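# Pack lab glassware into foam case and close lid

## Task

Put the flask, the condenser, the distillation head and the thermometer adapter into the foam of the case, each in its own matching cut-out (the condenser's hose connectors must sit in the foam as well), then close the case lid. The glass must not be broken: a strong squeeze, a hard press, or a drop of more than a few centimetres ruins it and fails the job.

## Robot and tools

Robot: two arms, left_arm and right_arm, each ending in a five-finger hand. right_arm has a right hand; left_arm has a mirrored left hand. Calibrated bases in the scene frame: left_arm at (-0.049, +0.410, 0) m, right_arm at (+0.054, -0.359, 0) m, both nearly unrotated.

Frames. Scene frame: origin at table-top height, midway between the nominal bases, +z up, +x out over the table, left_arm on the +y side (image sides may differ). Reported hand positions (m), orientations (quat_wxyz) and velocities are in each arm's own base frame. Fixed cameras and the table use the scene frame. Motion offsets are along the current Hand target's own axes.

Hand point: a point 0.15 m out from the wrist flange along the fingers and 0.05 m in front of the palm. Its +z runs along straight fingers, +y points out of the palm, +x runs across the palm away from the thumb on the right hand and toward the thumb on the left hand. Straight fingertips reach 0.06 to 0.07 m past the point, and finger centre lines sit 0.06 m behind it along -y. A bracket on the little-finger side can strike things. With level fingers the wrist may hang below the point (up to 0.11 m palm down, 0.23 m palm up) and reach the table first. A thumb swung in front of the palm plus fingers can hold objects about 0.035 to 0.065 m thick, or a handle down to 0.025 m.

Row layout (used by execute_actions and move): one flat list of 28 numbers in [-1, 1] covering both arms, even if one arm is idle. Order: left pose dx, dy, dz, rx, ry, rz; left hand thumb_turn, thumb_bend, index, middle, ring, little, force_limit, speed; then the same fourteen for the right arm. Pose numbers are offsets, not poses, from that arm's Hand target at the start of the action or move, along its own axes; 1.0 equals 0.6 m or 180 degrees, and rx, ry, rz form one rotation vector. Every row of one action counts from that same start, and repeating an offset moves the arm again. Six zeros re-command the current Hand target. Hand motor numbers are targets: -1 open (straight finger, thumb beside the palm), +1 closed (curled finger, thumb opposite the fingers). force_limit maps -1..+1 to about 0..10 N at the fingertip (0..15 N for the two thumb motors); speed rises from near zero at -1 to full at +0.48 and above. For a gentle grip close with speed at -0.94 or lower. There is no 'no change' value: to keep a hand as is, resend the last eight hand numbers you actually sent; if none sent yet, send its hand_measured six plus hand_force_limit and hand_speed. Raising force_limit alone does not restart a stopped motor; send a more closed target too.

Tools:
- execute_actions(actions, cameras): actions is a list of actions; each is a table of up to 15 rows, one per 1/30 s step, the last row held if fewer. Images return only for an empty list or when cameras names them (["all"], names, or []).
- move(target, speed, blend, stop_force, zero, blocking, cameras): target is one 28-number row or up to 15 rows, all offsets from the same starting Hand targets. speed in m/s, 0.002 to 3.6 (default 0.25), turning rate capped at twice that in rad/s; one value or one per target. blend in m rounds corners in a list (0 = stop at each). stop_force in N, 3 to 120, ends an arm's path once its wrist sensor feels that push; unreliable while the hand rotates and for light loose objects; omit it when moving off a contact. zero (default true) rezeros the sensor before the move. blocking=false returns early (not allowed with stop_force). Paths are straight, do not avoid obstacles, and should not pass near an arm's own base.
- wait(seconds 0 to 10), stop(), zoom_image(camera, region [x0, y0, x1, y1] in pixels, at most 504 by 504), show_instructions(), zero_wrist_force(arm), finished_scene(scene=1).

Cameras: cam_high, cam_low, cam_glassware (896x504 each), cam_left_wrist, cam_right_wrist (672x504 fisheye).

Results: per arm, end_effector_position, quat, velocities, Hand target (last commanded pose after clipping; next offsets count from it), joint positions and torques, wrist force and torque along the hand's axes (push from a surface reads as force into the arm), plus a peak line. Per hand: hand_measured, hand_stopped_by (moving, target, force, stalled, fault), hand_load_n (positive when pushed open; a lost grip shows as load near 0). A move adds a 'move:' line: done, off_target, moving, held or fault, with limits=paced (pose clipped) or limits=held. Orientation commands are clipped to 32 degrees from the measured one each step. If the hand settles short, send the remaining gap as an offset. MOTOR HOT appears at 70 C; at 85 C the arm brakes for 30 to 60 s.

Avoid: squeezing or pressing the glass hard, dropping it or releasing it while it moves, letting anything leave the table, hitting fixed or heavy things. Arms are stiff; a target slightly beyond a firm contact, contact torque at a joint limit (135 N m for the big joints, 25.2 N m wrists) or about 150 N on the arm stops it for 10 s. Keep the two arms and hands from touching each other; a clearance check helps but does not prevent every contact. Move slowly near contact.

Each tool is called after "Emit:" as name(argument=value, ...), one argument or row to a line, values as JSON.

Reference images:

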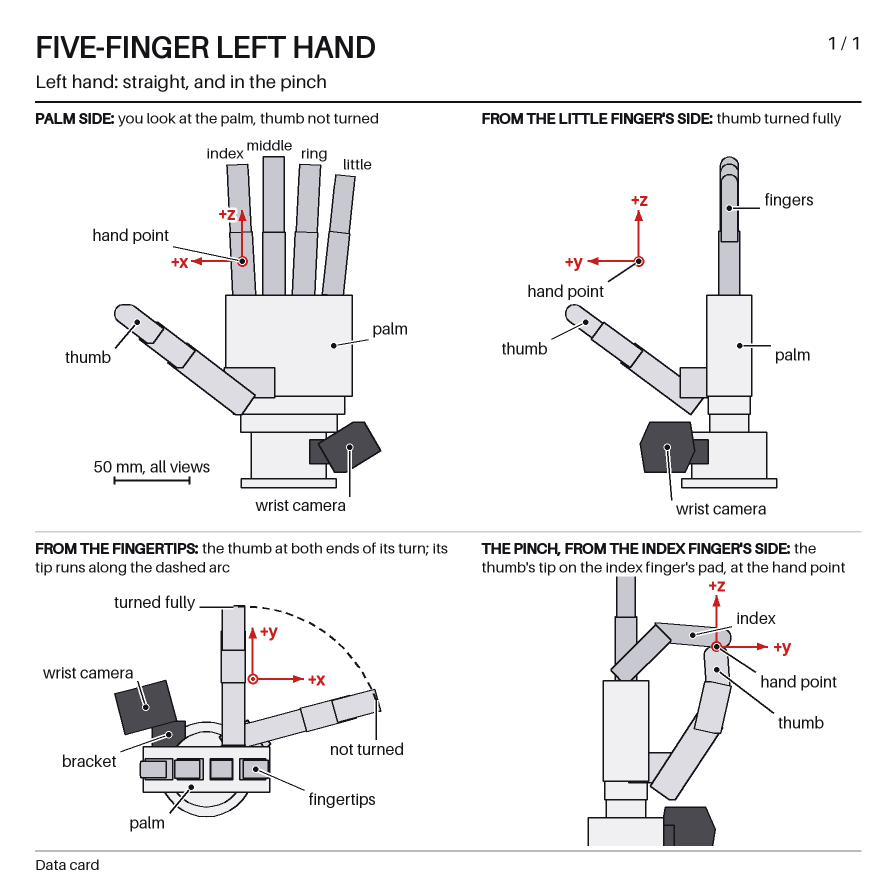

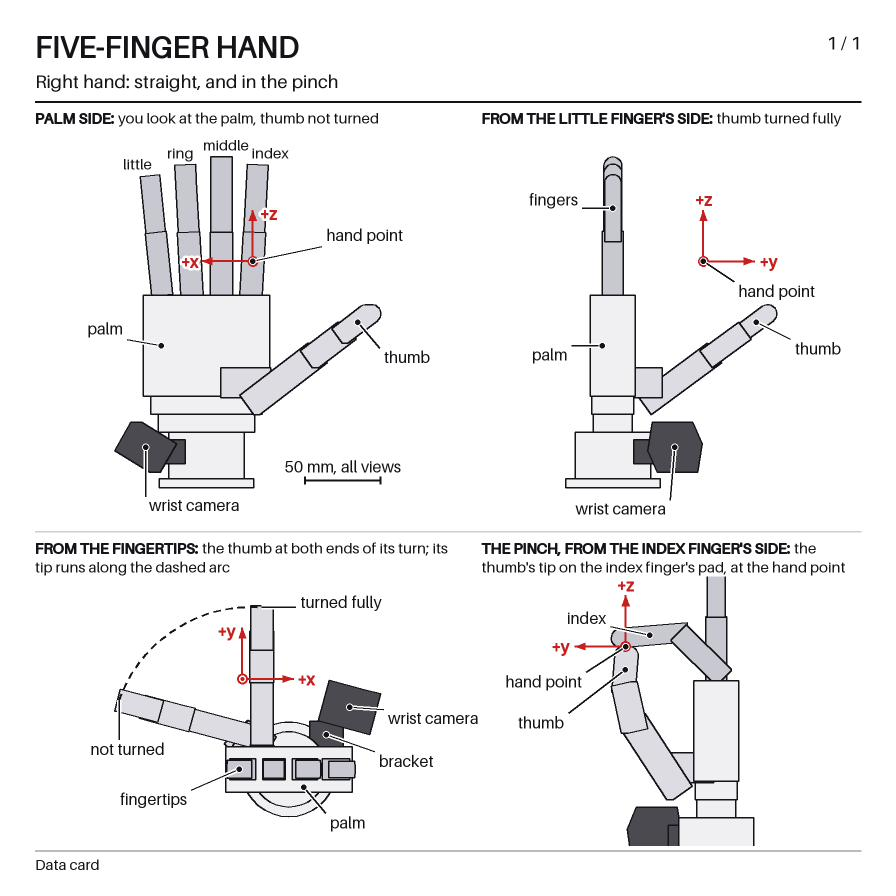

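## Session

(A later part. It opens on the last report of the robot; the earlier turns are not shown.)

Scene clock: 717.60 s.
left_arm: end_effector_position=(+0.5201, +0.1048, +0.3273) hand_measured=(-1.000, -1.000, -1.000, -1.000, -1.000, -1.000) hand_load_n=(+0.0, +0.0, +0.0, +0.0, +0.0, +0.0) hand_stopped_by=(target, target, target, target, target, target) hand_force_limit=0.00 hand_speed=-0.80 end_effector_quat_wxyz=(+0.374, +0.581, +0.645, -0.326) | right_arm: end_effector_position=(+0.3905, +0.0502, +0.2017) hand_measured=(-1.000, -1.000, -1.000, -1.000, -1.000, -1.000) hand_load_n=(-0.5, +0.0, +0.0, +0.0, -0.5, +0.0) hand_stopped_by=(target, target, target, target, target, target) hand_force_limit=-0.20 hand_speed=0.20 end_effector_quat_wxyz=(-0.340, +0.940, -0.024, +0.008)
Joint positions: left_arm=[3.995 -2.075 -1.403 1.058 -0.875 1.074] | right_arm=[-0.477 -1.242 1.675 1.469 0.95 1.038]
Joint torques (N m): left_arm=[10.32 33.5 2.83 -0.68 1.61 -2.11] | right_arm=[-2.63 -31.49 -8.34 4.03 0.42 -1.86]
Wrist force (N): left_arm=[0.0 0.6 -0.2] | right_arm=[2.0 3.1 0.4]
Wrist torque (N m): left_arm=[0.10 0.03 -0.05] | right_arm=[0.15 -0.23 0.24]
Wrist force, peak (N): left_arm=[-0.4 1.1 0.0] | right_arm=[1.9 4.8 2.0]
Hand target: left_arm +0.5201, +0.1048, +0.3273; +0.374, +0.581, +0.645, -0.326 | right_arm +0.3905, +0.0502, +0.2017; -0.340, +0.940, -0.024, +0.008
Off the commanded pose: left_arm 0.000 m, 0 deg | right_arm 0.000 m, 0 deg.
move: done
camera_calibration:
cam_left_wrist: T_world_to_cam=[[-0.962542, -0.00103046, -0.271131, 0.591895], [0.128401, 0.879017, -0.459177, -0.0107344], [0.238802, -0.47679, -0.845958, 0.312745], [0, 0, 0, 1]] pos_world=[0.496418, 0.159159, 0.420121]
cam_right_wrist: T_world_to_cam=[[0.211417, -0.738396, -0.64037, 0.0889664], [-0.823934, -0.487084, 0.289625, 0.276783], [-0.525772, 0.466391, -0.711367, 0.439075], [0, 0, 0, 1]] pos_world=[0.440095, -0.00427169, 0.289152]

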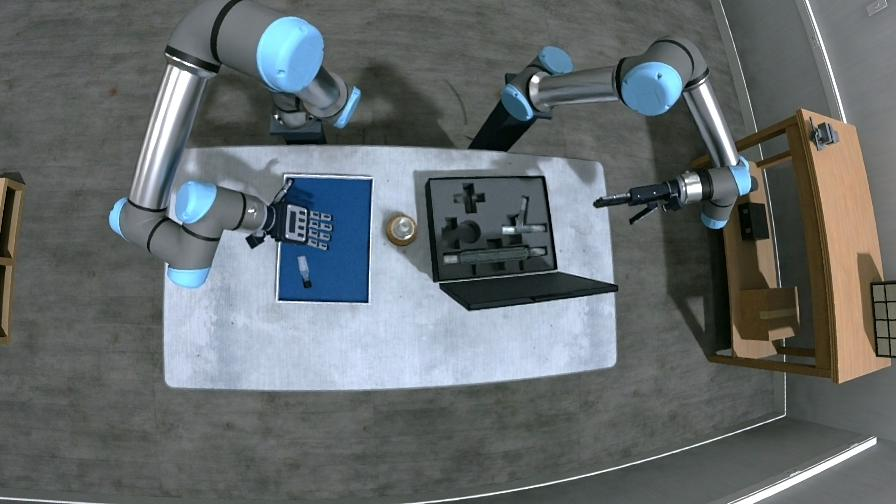

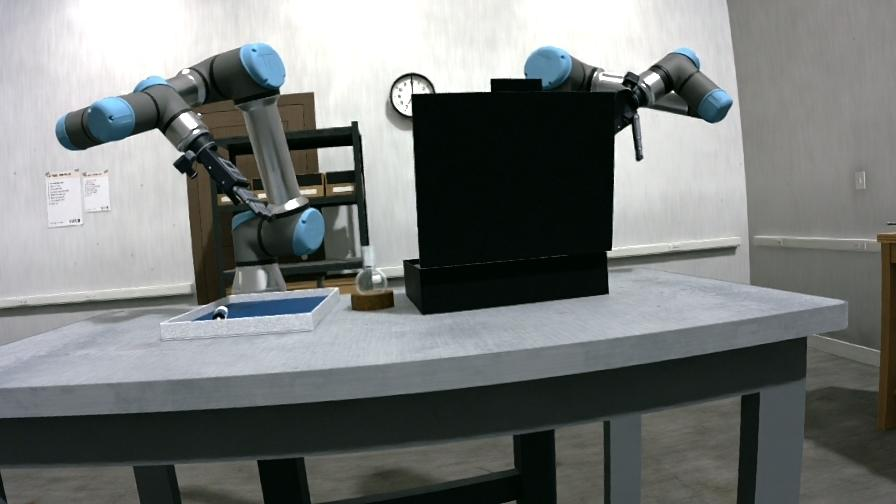

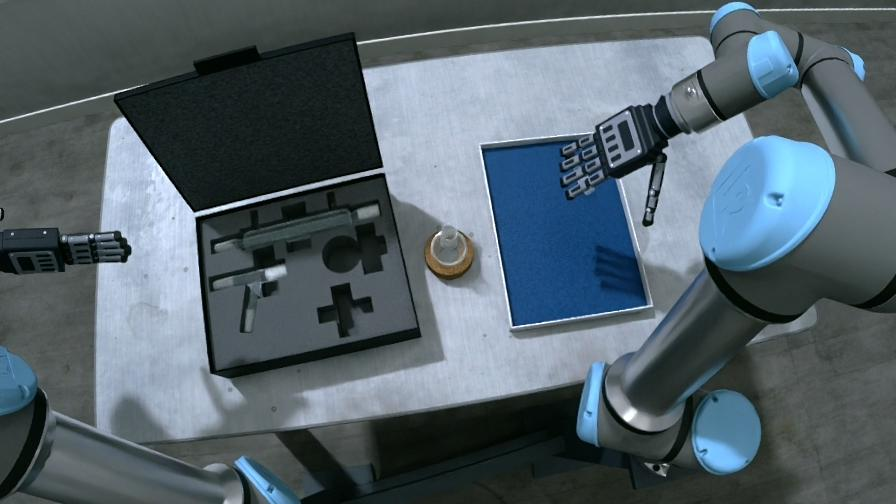

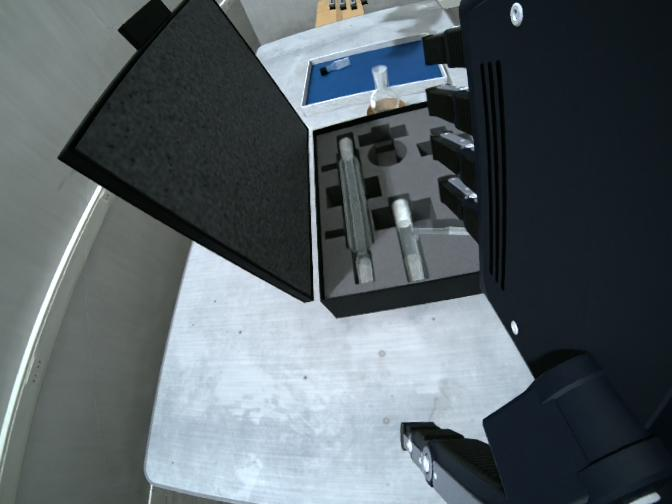

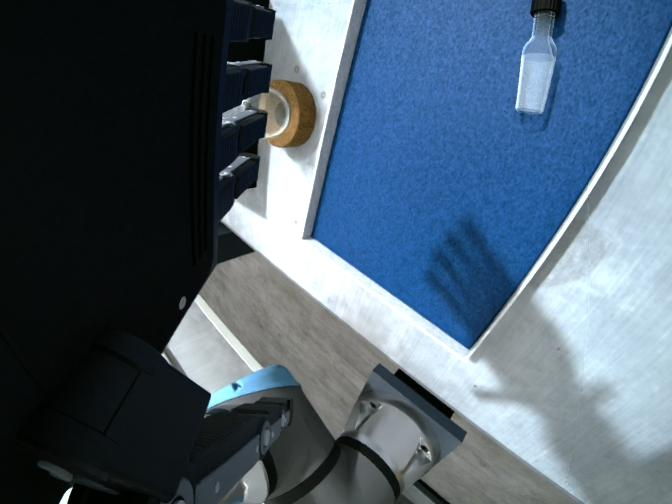

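Emit:
move(
  target=[0.0472,0.0493,0.3830,0,0,0,-1,-1,-1,-1,-1,-1,0,-0.8,0,0,0,0,0,0,-1,-1,-1,-1,-1,-1,-0.2,0.2],
  speed=0.2,
  cameras=["cam_left_wrist","cam_high"],
)

Scene clock: 724.70 s.
left_arm: end_effector_position=(+0.5723, -0.0740, +0.1869) hand_measured=(-1.000, -1.000, -1.000, -1.000, -1.000, -1.000) hand_load_n=(+0.0, +0.0, +0.0, +0.0, +0.0, +0.0) hand_stopped_by=(target, target, target, target, target, target) hand_force_limit=0.00 hand_speed=-0.80 end_effector_quat_wxyz=(+0.374, +0.581, +0.645, -0.326) | right_arm: end_effector_position=(+0.3905, +0.0502, +0.2017) hand_measured=(-1.000, -1.000, -1.000, -1.000, -1.000, -1.000) hand_load_n=(-0.5, +0.0, +0.0, +0.0, +0.0, +0.0) hand_stopped_by=(target, target, target, target, target, target) hand_force_limit=-0.20 hand_speed=0.20 end_effector_quat_wxyz=(-0.340, +0.940, -0.024, +0.008)
Joint positions: left_arm=[3.647 -2.187 -1.561 1.61 -0.645 0.69] | right_arm=[-0.477 -1.242 1.675 1.469 0.95 1.038]
Joint torques (N m): left_arm=[-7.43 33.44 11.68 -0.35 1.86 -0.68] | right_arm=[-4.32 -36.82 -7.97 3.55 0.63 1.31]
Wrist force (N): left_arm=[-0.3 0.4 -0.3] | right_arm=[1.9 3.1 0.8]
Wrist torque (N m): left_arm=[0.08 0.06 -0.06] | right_arm=[0.16 -0.23 0.24]
Wrist force, peak (N): left_arm=[-0.3 0.3 -1.8] | right_arm=[2.2 3.5 0.2]
Hand target: left_arm +0.5723, -0.0741, +0.1868; +0.374, +0.581, +0.645, -0.326 | right_arm +0.3905, +0.0502, +0.2017; -0.340, +0.940, -0.024, +0.008
Off the commanded pose: left_arm 0.000 m, 0 deg | right_arm 0.000 m, 0 deg.
move: done
camera_calibration:
cam_left_wrist: T_world_to_cam=[[-0.962529, -0.000945875, -0.271176, 0.6038], [0.128494, 0.879016, -0.459151, 0.0752174], [0.238802, -0.476791, -0.845958, 0.0962803], [0, 0, 0, 1]] pos_world=[0.548518, -0.0196407, 0.279721]
Images, in order (width x height): cam_high 896x504, cam_left_wrist 672x504.

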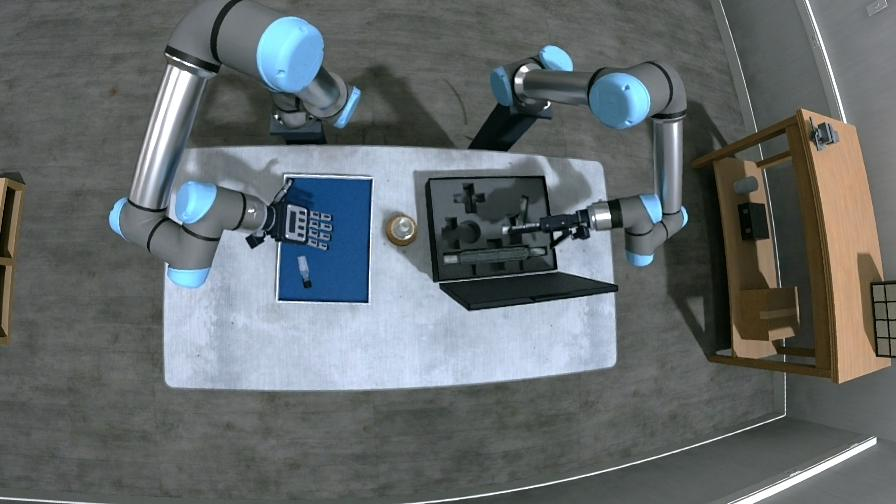

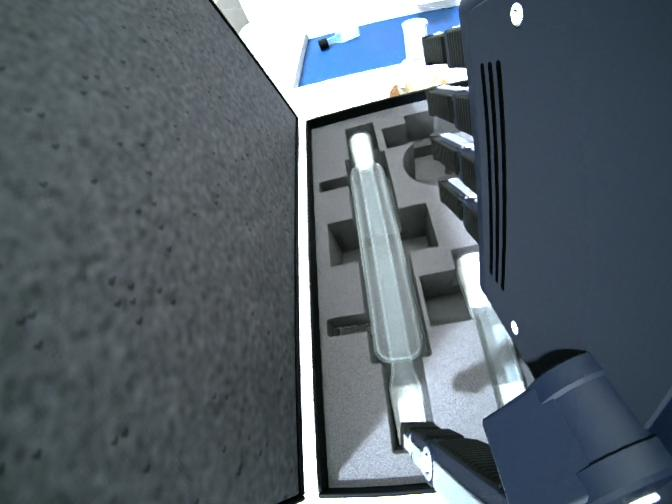

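Emit:
zoom_image(
  camera="cam_left_wrist",
  region=[310, 120, 440, 280],
)

Emit:
zoom_image(
  camera="cam_left_wrist",
  region=[315, 280, 445, 460],
)

Scaled by 3.150 from the camera's 672x504 image, which has a finer 960x720 frame.

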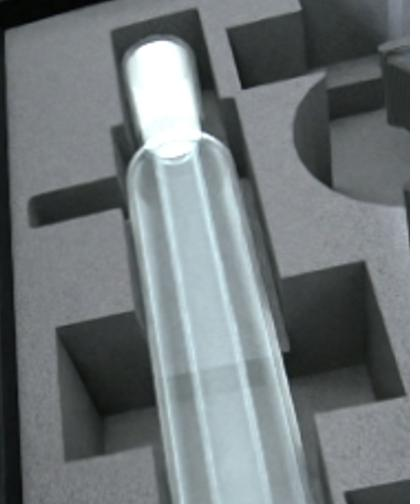

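Scaled by 2.800 from the camera's 672x504 image, which has a finer 960x720 frame.

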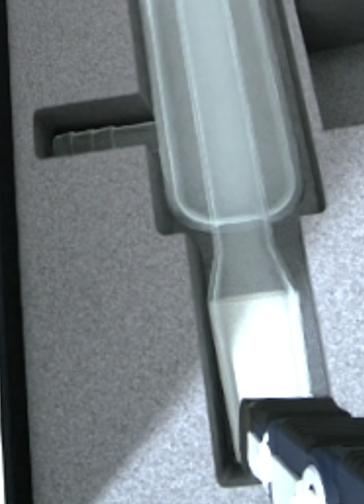

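Emit:
zoom_image(
  camera="cam_left_wrist",
  region=[312, 165, 362, 205],
)

Emit:
zoom_image(
  camera="cam_left_wrist",
  region=[320, 305, 375, 345],
)

Scaled by 10.080 from the camera's 672x504 image, which has a finer 960x720 frame.

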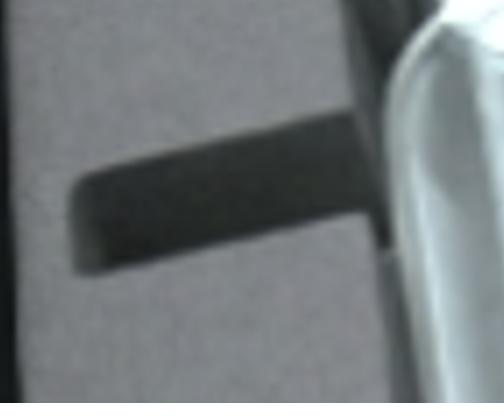

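Scaled by 9.164 from the camera's 672x504 image, which has a finer 960x720 frame.

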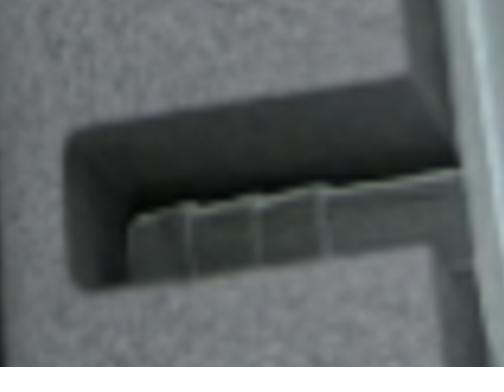

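Emit:
move(
  target=[-0.0447,-0.1992,-0.2358,0,0,0,-1,-1,-1,-1,-1,-1,0,-0.8,0,0,0,0,0,0,-1,-1,-1,-1,-1,-1,-0.2,0.2],
  speed=0.2,
  cameras=["cam_left_wrist","cam_right_wrist"],
)

Emit:
zoom_image(
  camera="cam_right_wrist",
  region=[490, 0, 590, 140],
)

Scene clock: 733.53 s.
left_arm: end_effector_position=(+0.4400, +0.0198, +0.2798) hand_measured=(-1.000, -1.000, -1.000, -1.000, -1.000, -1.000) hand_load_n=(+0.0, +0.0, -0.5, +0.0, +0.0, +0.0) hand_stopped_by=(target, target, target, target, target, target) hand_force_limit=0.00 hand_speed=-0.80 end_effector_quat_wxyz=(+0.374, +0.581, +0.645, -0.326) | right_arm: end_effector_position=(+0.3905, +0.0502, +0.2017) hand_measured=(-1.000, -1.000, -1.000, -1.000, -1.000, -1.000) hand_load_n=(-0.5, -0.5, +0.0, -0.5, +0.0, +0.0) hand_stopped_by=(target, target, target, target, target, target) hand_force_limit=-0.20 hand_speed=0.20 end_effector_quat_wxyz=(-0.340, +0.940, -0.024, +0.008)
Joint positions: left_arm=[4.007 -1.873 -1.837 1.284 -0.884 1.084] | right_arm=[-0.477 -1.242 1.675 1.469 0.95 1.038]
Joint torques (N m): left_arm=[9.06 33.26 30.05 -3.9 -0.51 0.41] | right_arm=[-4.05 -36.89 -7.74 2.94 0.55 1.28]
Wrist force (N): left_arm=[-0.4 0.9 -0.1] | right_arm=[2.1 3.1 0.5]
Wrist torque (N m): left_arm=[0.14 0.07 0.14] | right_arm=[0.17 -0.25 0.25]
Wrist force, peak (N): left_arm=[0.2 1.4 1.2] | right_arm=[1.9 3.6 0.3]
Hand target: left_arm +0.4399, +0.0199, +0.2799; +0.374, +0.581, +0.645, -0.326 | right_arm +0.3905, +0.0502, +0.2017; -0.340, +0.940, -0.024, +0.008
Off the commanded pose: left_arm 0.000 m, 0 deg | right_arm 0.000 m, 0 deg.
move: done
camera_calibration:
cam_left_wrist: T_world_to_cam=[[-0.962581, -0.00109194, -0.270992, 0.501701], [0.128307, 0.878969, -0.459294, 0.052468], [0.238695, -0.476878, -0.845938, 0.251277], [0, 0, 0, 1]] pos_world=[0.416217, 0.0742588, 0.372621]
cam_right_wrist: T_world_to_cam=[[0.211409, -0.738442, -0.64032, 0.0888915], [-0.823874, -0.487113, 0.289747, 0.276751], [-0.525869, 0.466288, -0.711363, 0.439046], [0, 0, 0, 1]] pos_world=[0.440096, -0.00427169, 0.289052]
Images, in order (width x height): cam_left_wrist 672x504, cam_right_wrist 672x504.

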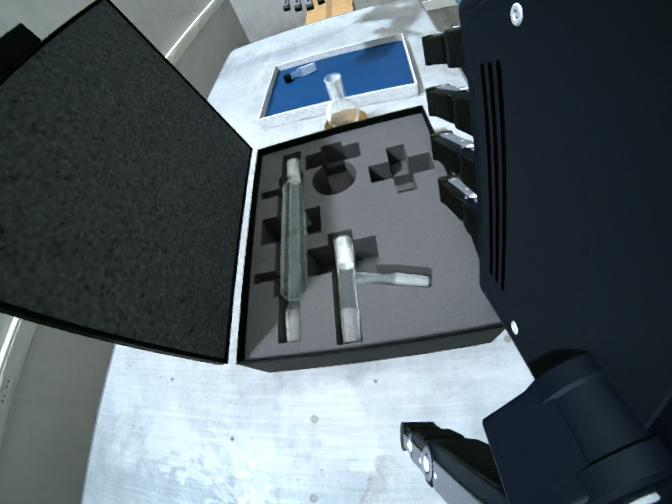

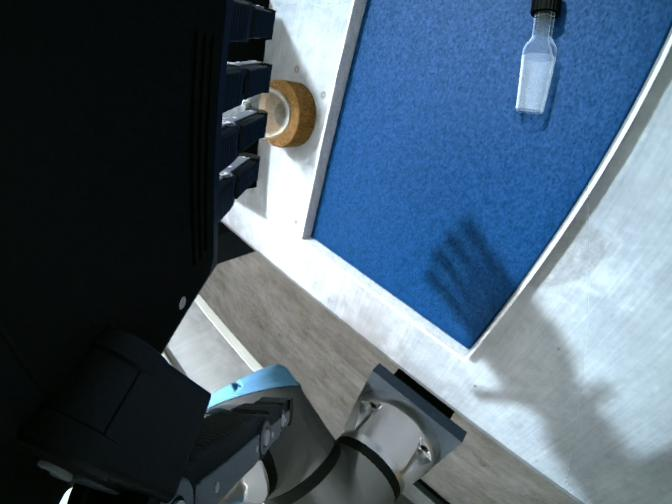

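Scaled by 3.600 from the camera's 672x504 image, which has a finer 960x720 frame.

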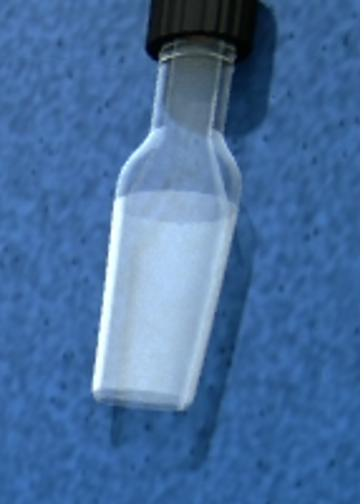

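Emit:
move(
  target=[0,0,0,0,0,0,-1,-1,-1,-1,-1,-1,0,-0.8,0.1370,0.0698,0.1192,0,-0.0546,-0.0651,1,-1,0.27,0.19,1,1,-0.2,0],
  speed=0.2,
  cameras=["cam_right_wrist","cam_high","cam_glassware"],
)

Emit:
zoom_image(
  camera="cam_right_wrist",
  region=[300, 0, 672, 300],
)

Scene clock: 750.07 s.
left_arm: end_effector_position=(+0.4399, +0.0199, +0.2799) hand_measured=(-1.000, -1.000, -1.000, -1.000, -1.000, -1.000) hand_load_n=(+0.0, +0.0, +0.0, +0.0, +0.0, +0.0) hand_stopped_by=(target, target, target, target, target, target) hand_force_limit=0.00 hand_speed=-0.80 end_effector_quat_wxyz=(+0.374, +0.581, +0.645, -0.326) | right_arm: end_effector_position=(+0.4732, +0.0594, +0.1199) hand_measured=(+1.000, -1.000, +0.270, +0.190, +1.000, +1.000) hand_load_n=(+0.0, +0.0, +0.0, +0.0, +0.5, +0.0) hand_stopped_by=(target, target, target, target, target, target) hand_force_limit=-0.20 hand_speed=0.00 end_effector_quat_wxyz=(-0.338, +0.935, +0.101, -0.037)
Joint positions: left_arm=[4.007 -1.873 -1.837 1.284 -0.884 1.084] | right_arm=[-0.339 -0.912 1.413 1.485 0.997 0.893]
Joint torques (N m): left_arm=[11.55 33.37 28.79 -4.81 -0.25 2.32] | right_arm=[5.17 -28.9 -24.35 1.79 -1.11 -1.67]
Wrist force (N): left_arm=[-0.6 0.7 -0.3] | right_arm=[1.8 3.2 0.4]
Wrist torque (N m): left_arm=[0.12 0.09 0.14] | right_arm=[0.22 -0.21 0.13]
Wrist force, peak (N): left_arm=[-0.5 1.0 -0.6] | right_arm=[2.8 3.7 1.7]
Hand target: left_arm +0.4399, +0.0199, +0.2799; +0.374, +0.581, +0.645, -0.326 | right_arm +0.4732, +0.0595, +0.1199; -0.338, +0.935, +0.101, -0.037
Off the commanded pose: left_arm 0.000 m, 0 deg | right_arm 0.000 m, 0 deg.
move: done
camera_calibration:
cam_right_wrist: T_world_to_cam=[[0.397828, -0.656522, -0.640868, -0.0670592], [-0.665918, -0.687128, 0.290533, 0.310134], [-0.631099, 0.311183, -0.710548, 0.478975], [0, 0, 0, 1]] pos_world=[0.535483, 0.020027, 0.207255]
Images, in order (width x height): cam_high 896x504, cam_glassware 896x504, cam_right_wrist 672x504.

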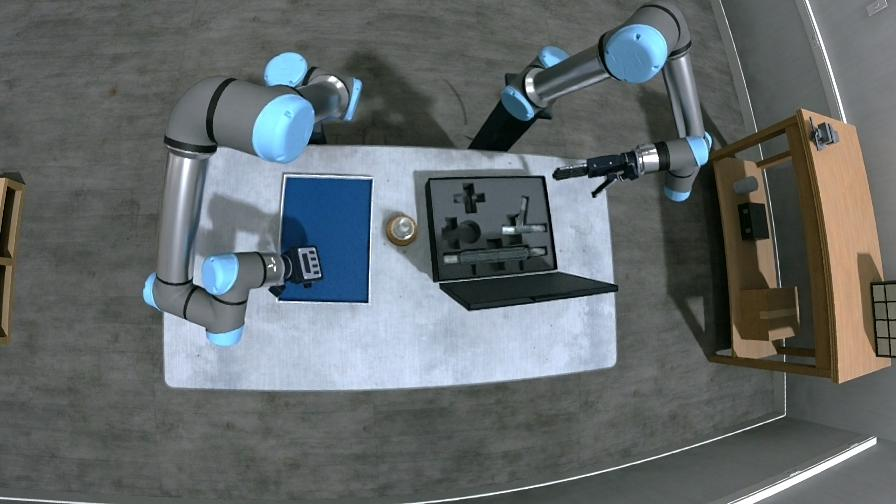

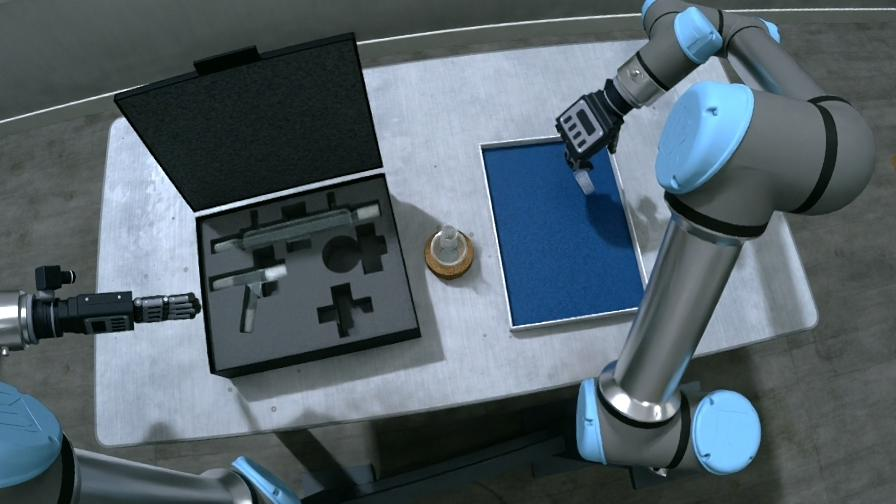

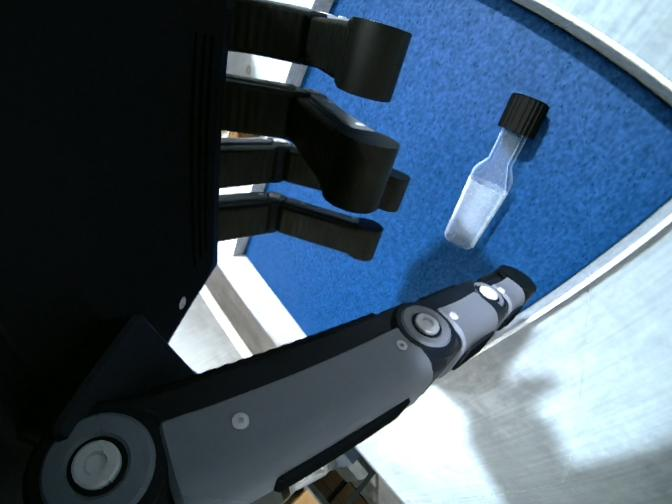

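Scaled by 1.355 from the camera's 672x504 image, which has a finer 960x720 frame.

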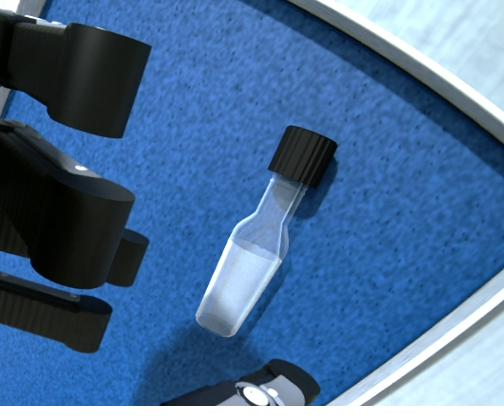

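Emit:
move(
  target=[0,0,0,0,0,0,-1,-1,-1,-1,-1,-1,0,-0.8,-0.0040,0.0650,0.0761,0,-0.00393,-0.00468,1,-1,0.27,0.19,1,1,-0.2,0],
  speed=0.1,
  cameras=["cam_right_wrist"],
)

Emit:
zoom_image(
  camera="cam_right_wrist",
  region=[300, 0, 600, 300],
)

Scene clock: 755.40 s.
left_arm: end_effector_position=(+0.4399, +0.0199, +0.2799) hand_measured=(-1.000, -1.000, -1.000, -1.000, -1.000, -1.000) hand_load_n=(+0.0, +0.0, +0.5, +0.0, +0.0, +0.0) hand_stopped_by=(target, target, target, target, target, target) hand_force_limit=0.00 hand_speed=-0.80 end_effector_quat_wxyz=(+0.374, +0.581, +0.645, -0.326) | right_arm: end_effector_position=(+0.4708, +0.0581, +0.0598) hand_measured=(+1.000, -1.000, +0.270, +0.190, +1.000, +1.000) hand_load_n=(+0.0, +0.0, +0.0, +0.0, +0.0, +0.0) hand_stopped_by=(target, target, target, target, target, target) hand_force_limit=-0.20 hand_speed=0.00 end_effector_quat_wxyz=(-0.338, +0.934, +0.110, -0.041)
Joint positions: left_arm=[4.007 -1.873 -1.837 1.284 -0.884 1.084] | right_arm=[-0.34 -0.837 1.459 1.375 1.005 0.871]
Joint torques (N m): left_arm=[9.95 32.65 29.96 -4.81 -0.55 2.36] | right_arm=[-3.38 -45.03 -22.47 2.89 -1.55 1.27]
Wrist force (N): left_arm=[-0.2 0.7 -0.4] | right_arm=[1.7 2.8 0.9]
Wrist torque (N m): left_arm=[0.12 0.04 0.16] | right_arm=[0.12 -0.22 0.18]
Wrist force, peak (N): left_arm=[-0.7 0.7 -0.6] | right_arm=[2.0 3.9 1.7]
Hand target: left_arm +0.4399, +0.0199, +0.2799; +0.374, +0.581, +0.645, -0.326 | right_arm +0.4709, +0.0581, +0.0598; -0.338, +0.934, +0.110, -0.041
Off the commanded pose: left_arm 0.000 m, 0 deg | right_arm 0.000 m, 0 deg.
move: done
camera_calibration:
cam_right_wrist: T_world_to_cam=[[0.410272, -0.648648, -0.64104, -0.111833], [-0.652441, -0.699895, 0.290633, 0.319518], [-0.63718, 0.299002, -0.710352, 0.438807], [0, 0, 0, 1]] pos_world=[0.533947, 0.0198846, 0.147155]
Images, in order (width x height): cam_right_wrist 672x504.

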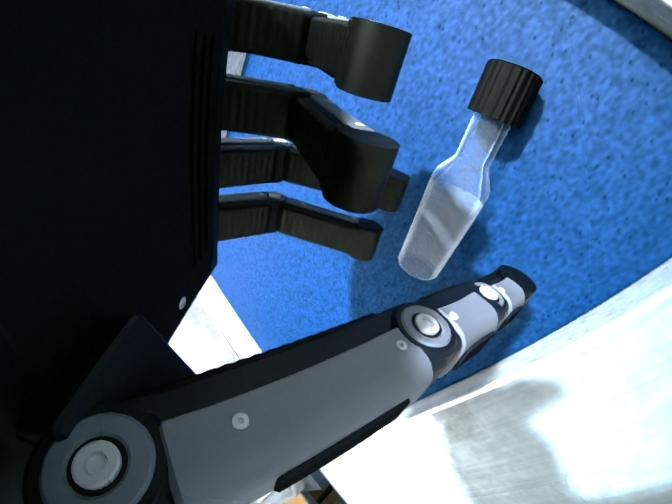

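Scaled by 1.680 from the camera's 672x504 image, which has a finer 960x720 frame.

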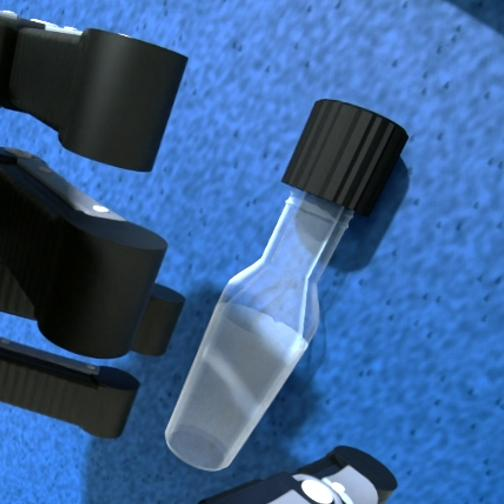

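Emit:
move(
  target=[0,0,0,0,0,0,-1,-1,-1,-1,-1,-1,0,-0.8,0,0.0298,0.0355,0,0,0,1,-1,0.27,0.19,1,1,-0.2,0],
  speed=0.04,
  stop_force=4,
  cameras=["cam_right_wrist"],
)

Emit:
zoom_image(
  camera="cam_right_wrist",
  region=[300, 0, 600, 300],
)

Scene clock: 760.07 s.
left_arm: end_effector_position=(+0.4399, +0.0199, +0.2799) hand_measured=(-1.000, -1.000, -1.000, -1.000, -1.000, -1.000) hand_load_n=(+0.0, +0.0, +0.0, +0.0, +0.0, +0.0) hand_stopped_by=(target, target, target, target, target, target) hand_force_limit=0.00 hand_speed=-0.80 end_effector_quat_wxyz=(+0.374, +0.581, +0.645, -0.326) | right_arm: end_effector_position=(+0.4709, +0.0580, +0.0320) hand_measured=(+1.000, -1.000, +0.270, +0.190, +1.000, +1.000) hand_load_n=(+0.0, +0.0, +0.0, +0.0, +0.5, +0.0) hand_stopped_by=(target, target, target, target, target, target) hand_force_limit=-0.20 hand_speed=0.00 end_effector_quat_wxyz=(-0.338, +0.934, +0.110, -0.041)
Joint positions: left_arm=[4.007 -1.873 -1.837 1.284 -0.884 1.084] | right_arm=[-0.34 -0.797 1.471 1.323 1.005 0.871]
Joint torques (N m): left_arm=[10.82 33.2 29.27 -4.58 -0.52 2.26] | right_arm=[-3.75 -49.21 -22.56 2.73 0.74 -0.6]
Wrist force (N): left_arm=[-0.5 0.8 -0.4] | right_arm=[1.8 3.0 0.6]
Wrist torque (N m): left_arm=[0.14 0.06 0.15] | right_arm=[0.16 -0.23 0.22]
Wrist force, peak (N): left_arm=[-0.6 1.0 -0.4] | right_arm=[2.1 3.5 0.6]
Hand target: left_arm +0.4399, +0.0199, +0.2799; +0.374, +0.581, +0.645, -0.326 | right_arm +0.4709, +0.0580, +0.0320; -0.338, +0.934, +0.110, -0.041
Off the commanded pose: left_arm 0.000 m, 0 deg | right_arm 0.000 m, 0 deg.
move: done
camera_calibration:
cam_right_wrist: T_world_to_cam=[[0.410354, -0.648663, -0.640972, -0.129771], [-0.652491, -0.699882, 0.290551, 0.327564], [-0.637075, 0.299, -0.710447, 0.419044], [0, 0, 0, 1]] pos_world=[0.533947, 0.0197846, 0.119355]
Images, in order (width x height): cam_right_wrist 672x504.

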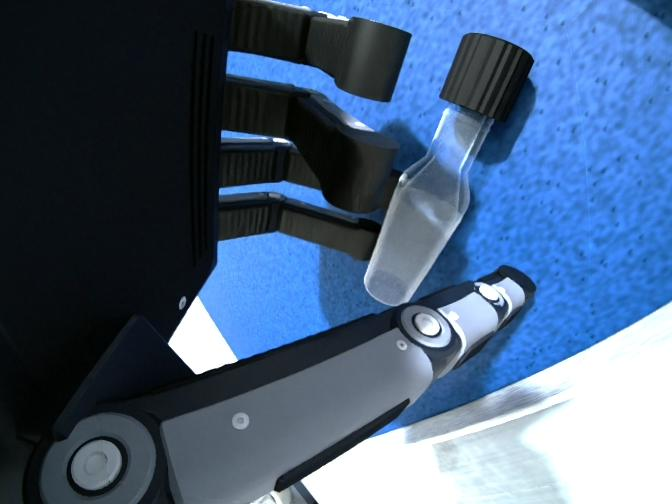

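Scaled by 1.680 from the camera's 672x504 image, which has a finer 960x720 frame.

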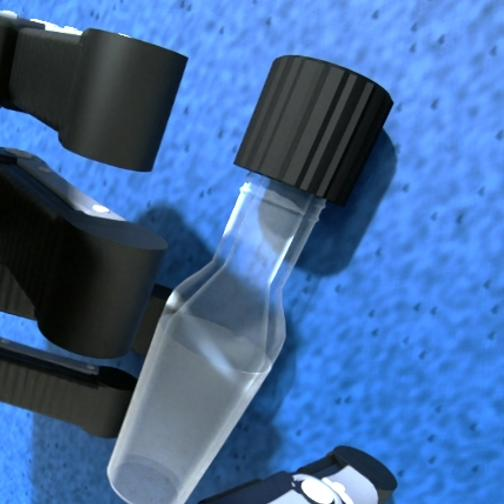

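Emit:
execute_actions(
  actions=[
    [[0,0,0,0,0,0,-1,-1,-1,-1,-1,-1,0,-0.8,0,0,0,0,0,0,1,-0.1,0.27,0.19,1,1,0,-0.9]],
    [[0,0,0,0,0,0,-1,-1,-1,-1,-1,-1,0,-0.8,0,0,0,0,0,0,1,-0.1,0.27,0.19,1,1,0,-0.9]],
    [[0,0,0,0,0,0,-1,-1,-1,-1,-1,-1,0,-0.8,0,0,0,0,0,0,1,-0.1,0.27,0.19,1,1,0,-0.9]],
    [[0,0,0,0,0,0,-1,-1,-1,-1,-1,-1,0,-0.8,0,0,0,0,0,0,1,-0.1,0.27,0.19,1,1,0,-0.9]],
  ],
  cameras=["cam_right_wrist"],
)

Scene clock: 764.90 s.
left_arm: end_effector_position=(+0.4399, +0.0199, +0.2799) hand_measured=(-1.000, -1.000, -1.000, -1.000, -1.000, -1.000) hand_load_n=(+0.0, +0.0, +0.0, +0.0, +0.0, +0.0) hand_stopped_by=(target, target, target, target, target, target) hand_force_limit=0.00 hand_speed=-0.80 end_effector_quat_wxyz=(+0.374, +0.581, +0.645, -0.326) | right_arm: end_effector_position=(+0.4709, +0.0580, +0.0320) hand_measured=(+1.000, -0.626, +0.270, +0.190, +1.000, +1.000) hand_load_n=(-0.5, +7.0, +3.5, +3.0, +0.0, +0.0) hand_stopped_by=(target, force, target, target, target, target) hand_force_limit=0.00 hand_speed=-0.90 end_effector_quat_wxyz=(-0.338, +0.934, +0.110, -0.041)
Joint positions: left_arm=[4.007 -1.873 -1.837 1.284 -0.884 1.084] | right_arm=[-0.34 -0.797 1.471 1.323 1.005 0.871]
Joint torques (N m): left_arm=[10.54 32.11 29.61 -4.42 -0.45 2.01] | right_arm=[1.36 -49.08 -21.93 2.23 0.72 1.27]
Wrist force (N): left_arm=[-0.4 0.7 -0.3] | right_arm=[1.7 3.0 0.2]
Wrist torque (N m): left_arm=[0.12 0.06 0.15] | right_arm=[0.15 -0.22 0.22]
Wrist force, peak (N): left_arm=[-0.9 0.9 -0.1] | right_arm=[2.0 3.4 0.7]
Hand target: left_arm +0.4399, +0.0199, +0.2799; +0.374, +0.581, +0.645, -0.326 | right_arm +0.4709, +0.0580, +0.0320; -0.338, +0.934, +0.110, -0.041
Off the commanded pose: left_arm 0.000 m, 0 deg | right_arm 0.000 m, 0 deg.
Step readings (end_effector_position of left_arm | right_arm):
0: (+0.4399, +0.0199, +0.2799) | (+0.4709, +0.0580, +0.0320)
1: (+0.4399, +0.0199, +0.2799) | (+0.4709, +0.0580, +0.0320)
2: (+0.4399, +0.0199, +0.2799) | (+0.4709, +0.0580, +0.0320)
4: (+0.4399, +0.0199, +0.2799) | (+0.4709, +0.0580, +0.0320)
8: (+0.4399, +0.0199, +0.2799) | (+0.4709, +0.0580, +0.0320)
15: (+0.4399, +0.0199, +0.2799) | (+0.4709, +0.0580, +0.0320)
16: (+0.4399, +0.0199, +0.2799) | (+0.4709, +0.0580, +0.0320)
17: (+0.4399, +0.0199, +0.2799) | (+0.4709, +0.0580, +0.0320)
19: (+0.4399, +0.0199, +0.2799) | (+0.4709, +0.0580, +0.0320)
23: (+0.4399, +0.0199, +0.2799) | (+0.4709, +0.0580, +0.0320)
30: (+0.4399, +0.0199, +0.2799) | (+0.4709, +0.0580, +0.0320)
31: (+0.4399, +0.0199, +0.2799) | (+0.4709, +0.0580, +0.0320)
32: (+0.4399, +0.0199, +0.2799) | (+0.4709, +0.0580, +0.0320)
34: (+0.4399, +0.0199, +0.2799) | (+0.4709, +0.0580, +0.0320)
38: (+0.4399, +0.0199, +0.2799) | (+0.4709, +0.0580, +0.0320)
45: (+0.4399, +0.0199, +0.2799) | (+0.4709, +0.0580, +0.0320)
46: (+0.4399, +0.0199, +0.2799) | (+0.4709, +0.0580, +0.0320)
47: (+0.4399, +0.0199, +0.2799) | (+0.4709, +0.0580, +0.0320)
49: (+0.4399, +0.0199, +0.2799) | (+0.4709, +0.0580, +0.0320)
53: (+0.4399, +0.0199, +0.2799) | (+0.4709, +0.0580, +0.0320)
60: (+0.4399, +0.0199, +0.2799) | (+0.4709, +0.0580, +0.0320)
camera_calibration:
cam_right_wrist: T_world_to_cam=[[0.410354, -0.648663, -0.640972, -0.129771], [-0.652491, -0.699882, 0.290551, 0.327564], [-0.637075, 0.299, -0.710447, 0.419044], [0, 0, 0, 1]] pos_world=[0.533947, 0.0197846, 0.119355]
Images, in order (width x height): cam_right_wrist 672x504.

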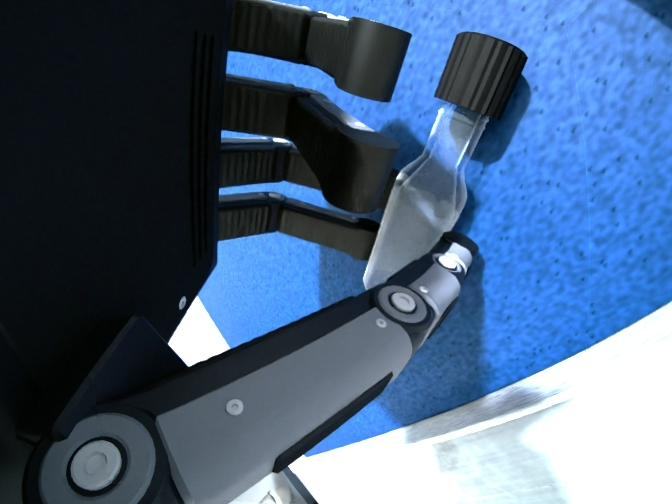

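Emit:
execute_actions(
  actions=[
    [[0,0,0,0,0,0,-1,-1,-1,-1,-1,-1,0,-0.8,0,0,0,0,0,0,1,-0.1,0.27,0.6,1,1,-0.1,-0.94]],
    [[0,0,0,0,0,0,-1,-1,-1,-1,-1,-1,0,-0.8,0,0,0,0,0,0,1,-0.1,0.27,0.6,1,1,-0.1,-0.94]],
  ],
  cameras=[],
)

Emit:
move(
  target=[0,0,0,0,0,0,-1,-1,-1,-1,-1,-1,0,-0.8,0,-0.0536,-0.0638,0,0,0,1,-0.1,0.27,0.6,1,1,-0.1,-0.94],
  speed=0.04,
  cameras=["cam_right_wrist","cam_glassware"],
)

Emit:
zoom_image(
  camera="cam_right_wrist",
  region=[300, 0, 600, 300],
)

Scene clock: 768.67 s.
left_arm: end_effector_position=(+0.4399, +0.0199, +0.2799) hand_measured=(-1.000, -1.000, -1.000, -1.000, -1.000, -1.000) hand_load_n=(+0.0, +0.0, +0.0, +0.5, +0.0, +0.0) hand_stopped_by=(target, target, target, target, target, target) hand_force_limit=0.00 hand_speed=-0.80 end_effector_quat_wxyz=(+0.374, +0.581, +0.645, -0.326) | right_arm: end_effector_position=(+0.4709, +0.0580, +0.0320) hand_measured=(+1.000, -0.626, +0.270, +0.194, +1.000, +1.000) hand_load_n=(+0.0, +8.0, +2.5, +4.5, +0.0, +0.0) hand_stopped_by=(target, force, target, force, target, target) hand_force_limit=-0.10 hand_speed=-0.94 end_effector_quat_wxyz=(-0.338, +0.934, +0.110, -0.041)
Joint positions: left_arm=[4.007 -1.873 -1.837 1.284 -0.884 1.084] | right_arm=[-0.34 -0.797 1.471 1.323 1.005 0.871]
Joint torques (N m): left_arm=[9.89 31.98 28.65 -4.4 -0.53 2.23] | right_arm=[4.63 -47.37 -20.3 2.22 -0.04 1.25]
Wrist force (N): left_arm=[-0.4 0.6 -0.4] | right_arm=[1.7 3.0 0.5]
Wrist torque (N m): left_arm=[0.11 0.06 0.16] | right_arm=[0.16 -0.22 0.23]
Wrist force, peak (N): left_arm=[-0.5 1.0 -0.5] | right_arm=[1.8 3.4 0.6]
Hand target: left_arm +0.4399, +0.0199, +0.2799; +0.374, +0.581, +0.645, -0.326 | right_arm +0.4709, +0.0580, +0.0320; -0.338, +0.934, +0.110, -0.041
Off the commanded pose: left_arm 0.000 m, 0 deg | right_arm 0.000 m, 0 deg.
Step readings (end_effector_position of left_arm | right_arm):
0: (+0.4399, +0.0199, +0.2799) | (+0.4709, +0.0580, +0.0320)
1: (+0.4399, +0.0199, +0.2799) | (+0.4709, +0.0580, +0.0320)
2: (+0.4399, +0.0199, +0.2799) | (+0.4709, +0.0580, +0.0320)
4: (+0.4399, +0.0199, +0.2799) | (+0.4709, +0.0580, +0.0320)
8: (+0.4399, +0.0199, +0.2799) | (+0.4709, +0.0580, +0.0320)
15: (+0.4399, +0.0199, +0.2799) | (+0.4709, +0.0580, +0.0320)
16: (+0.4399, +0.0199, +0.2799) | (+0.4709, +0.0580, +0.0320)
17: (+0.4399, +0.0199, +0.2799) | (+0.4709, +0.0580, +0.0320)
19: (+0.4399, +0.0199, +0.2799) | (+0.4709, +0.0580, +0.0320)
23: (+0.4399, +0.0199, +0.2799) | (+0.4709, +0.0580, +0.0320)
30: (+0.4399, +0.0199, +0.2799) | (+0.4709, +0.0580, +0.0320)
No camera images: "cameras" was empty.

Scene clock: 770.17 s.
left_arm: end_effector_position=(+0.4399, +0.0199, +0.2799) hand_measured=(-1.000, -1.000, -1.000, -1.000, -1.000, -1.000) hand_load_n=(+0.0, +0.0, +0.5, +0.0, +0.0, +0.0) hand_stopped_by=(target, target, target, target, target, target) hand_force_limit=0.00 hand_speed=-0.80 end_effector_quat_wxyz=(+0.374, +0.581, +0.645, -0.326) | right_arm: end_effector_position=(+0.4710, +0.0582, +0.0822) hand_measured=(+1.000, -0.626, +0.270, +0.194, +1.000, +1.000) hand_load_n=(+0.0, +8.0, +2.5, +4.5, +0.0, +0.0) hand_stopped_by=(target, force, target, force, target, target) hand_force_limit=-0.10 hand_speed=-0.94 end_effector_quat_wxyz=(-0.337, +0.934, +0.110, -0.041) end_effector_velocity=(+0.000, +0.000, -0.003) end_effector_angular_velocity=(-0.001, -0.001, -0.001)
Joint positions: left_arm=[4.007 -1.873 -1.837 1.284 -0.884 1.084] | right_arm=[-0.34 -0.867 1.445 1.417 1.005 0.872]
Joint velocities: left_arm=[within noise] | right_arm=[0 0.003 0.001 -0.007 0 0.002]
Joint torques (N m): left_arm=[10.06 32.3 28.91 -4.47 -0.46 2] | right_arm=[7.45 -29.63 -9.72 1.28 -1.56 1.15]
Wrist force (N): left_arm=[-0.5 0.6 -0.2] | right_arm=[1.8 3.3 0.8]
Wrist torque (N m): left_arm=[0.09 0.08 0.15] | right_arm=[0.18 -0.23 0.14]
Wrist force, peak (N): left_arm=[-0.6 0.9 -0.2] | right_arm=[2.2 3.4 0.8]
Hand target: left_arm +0.4399, +0.0199, +0.2799; +0.374, +0.581, +0.645, -0.326 | right_arm +0.4709, +0.0583, +0.0820; -0.338, +0.934, +0.110, -0.041
Off the commanded pose: left_arm 0.000 m, 0 deg | right_arm 0.000 m, 0 deg.
move: done
camera_calibration:
cam_right_wrist: T_world_to_cam=[[0.410543, -0.64873, -0.640783, -0.0976367], [-0.652558, -0.699861, 0.290453, 0.313235], [-0.636885, 0.298905, -0.710657, 0.454647], [0, 0, 0, 1]] pos_world=[0.534046, 0.0199849, 0.169555]
Images, in order (width x height): cam_glassware 896x504, cam_right_wrist 672x504.

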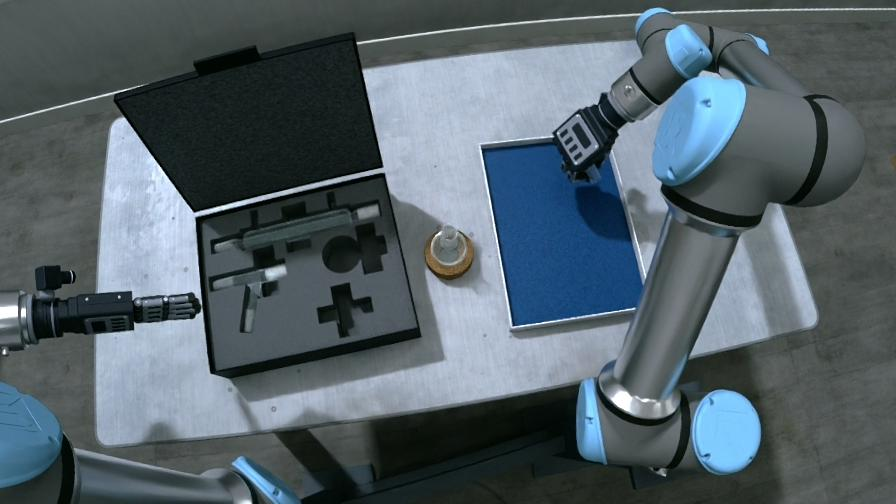

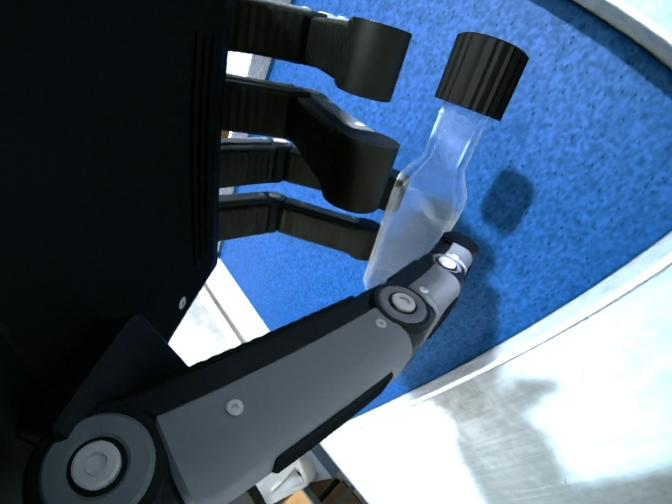

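Scaled by 1.680 from the camera's 672x504 image, which has a finer 960x720 frame.

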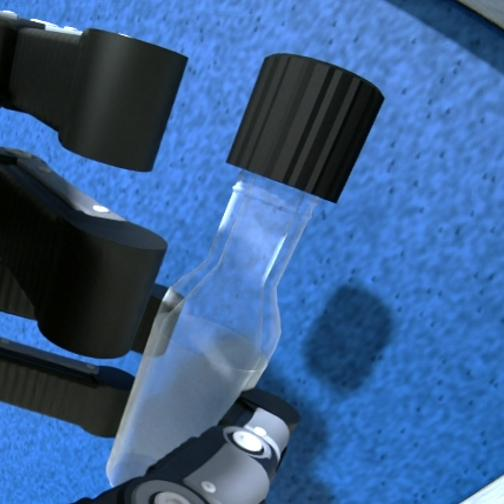

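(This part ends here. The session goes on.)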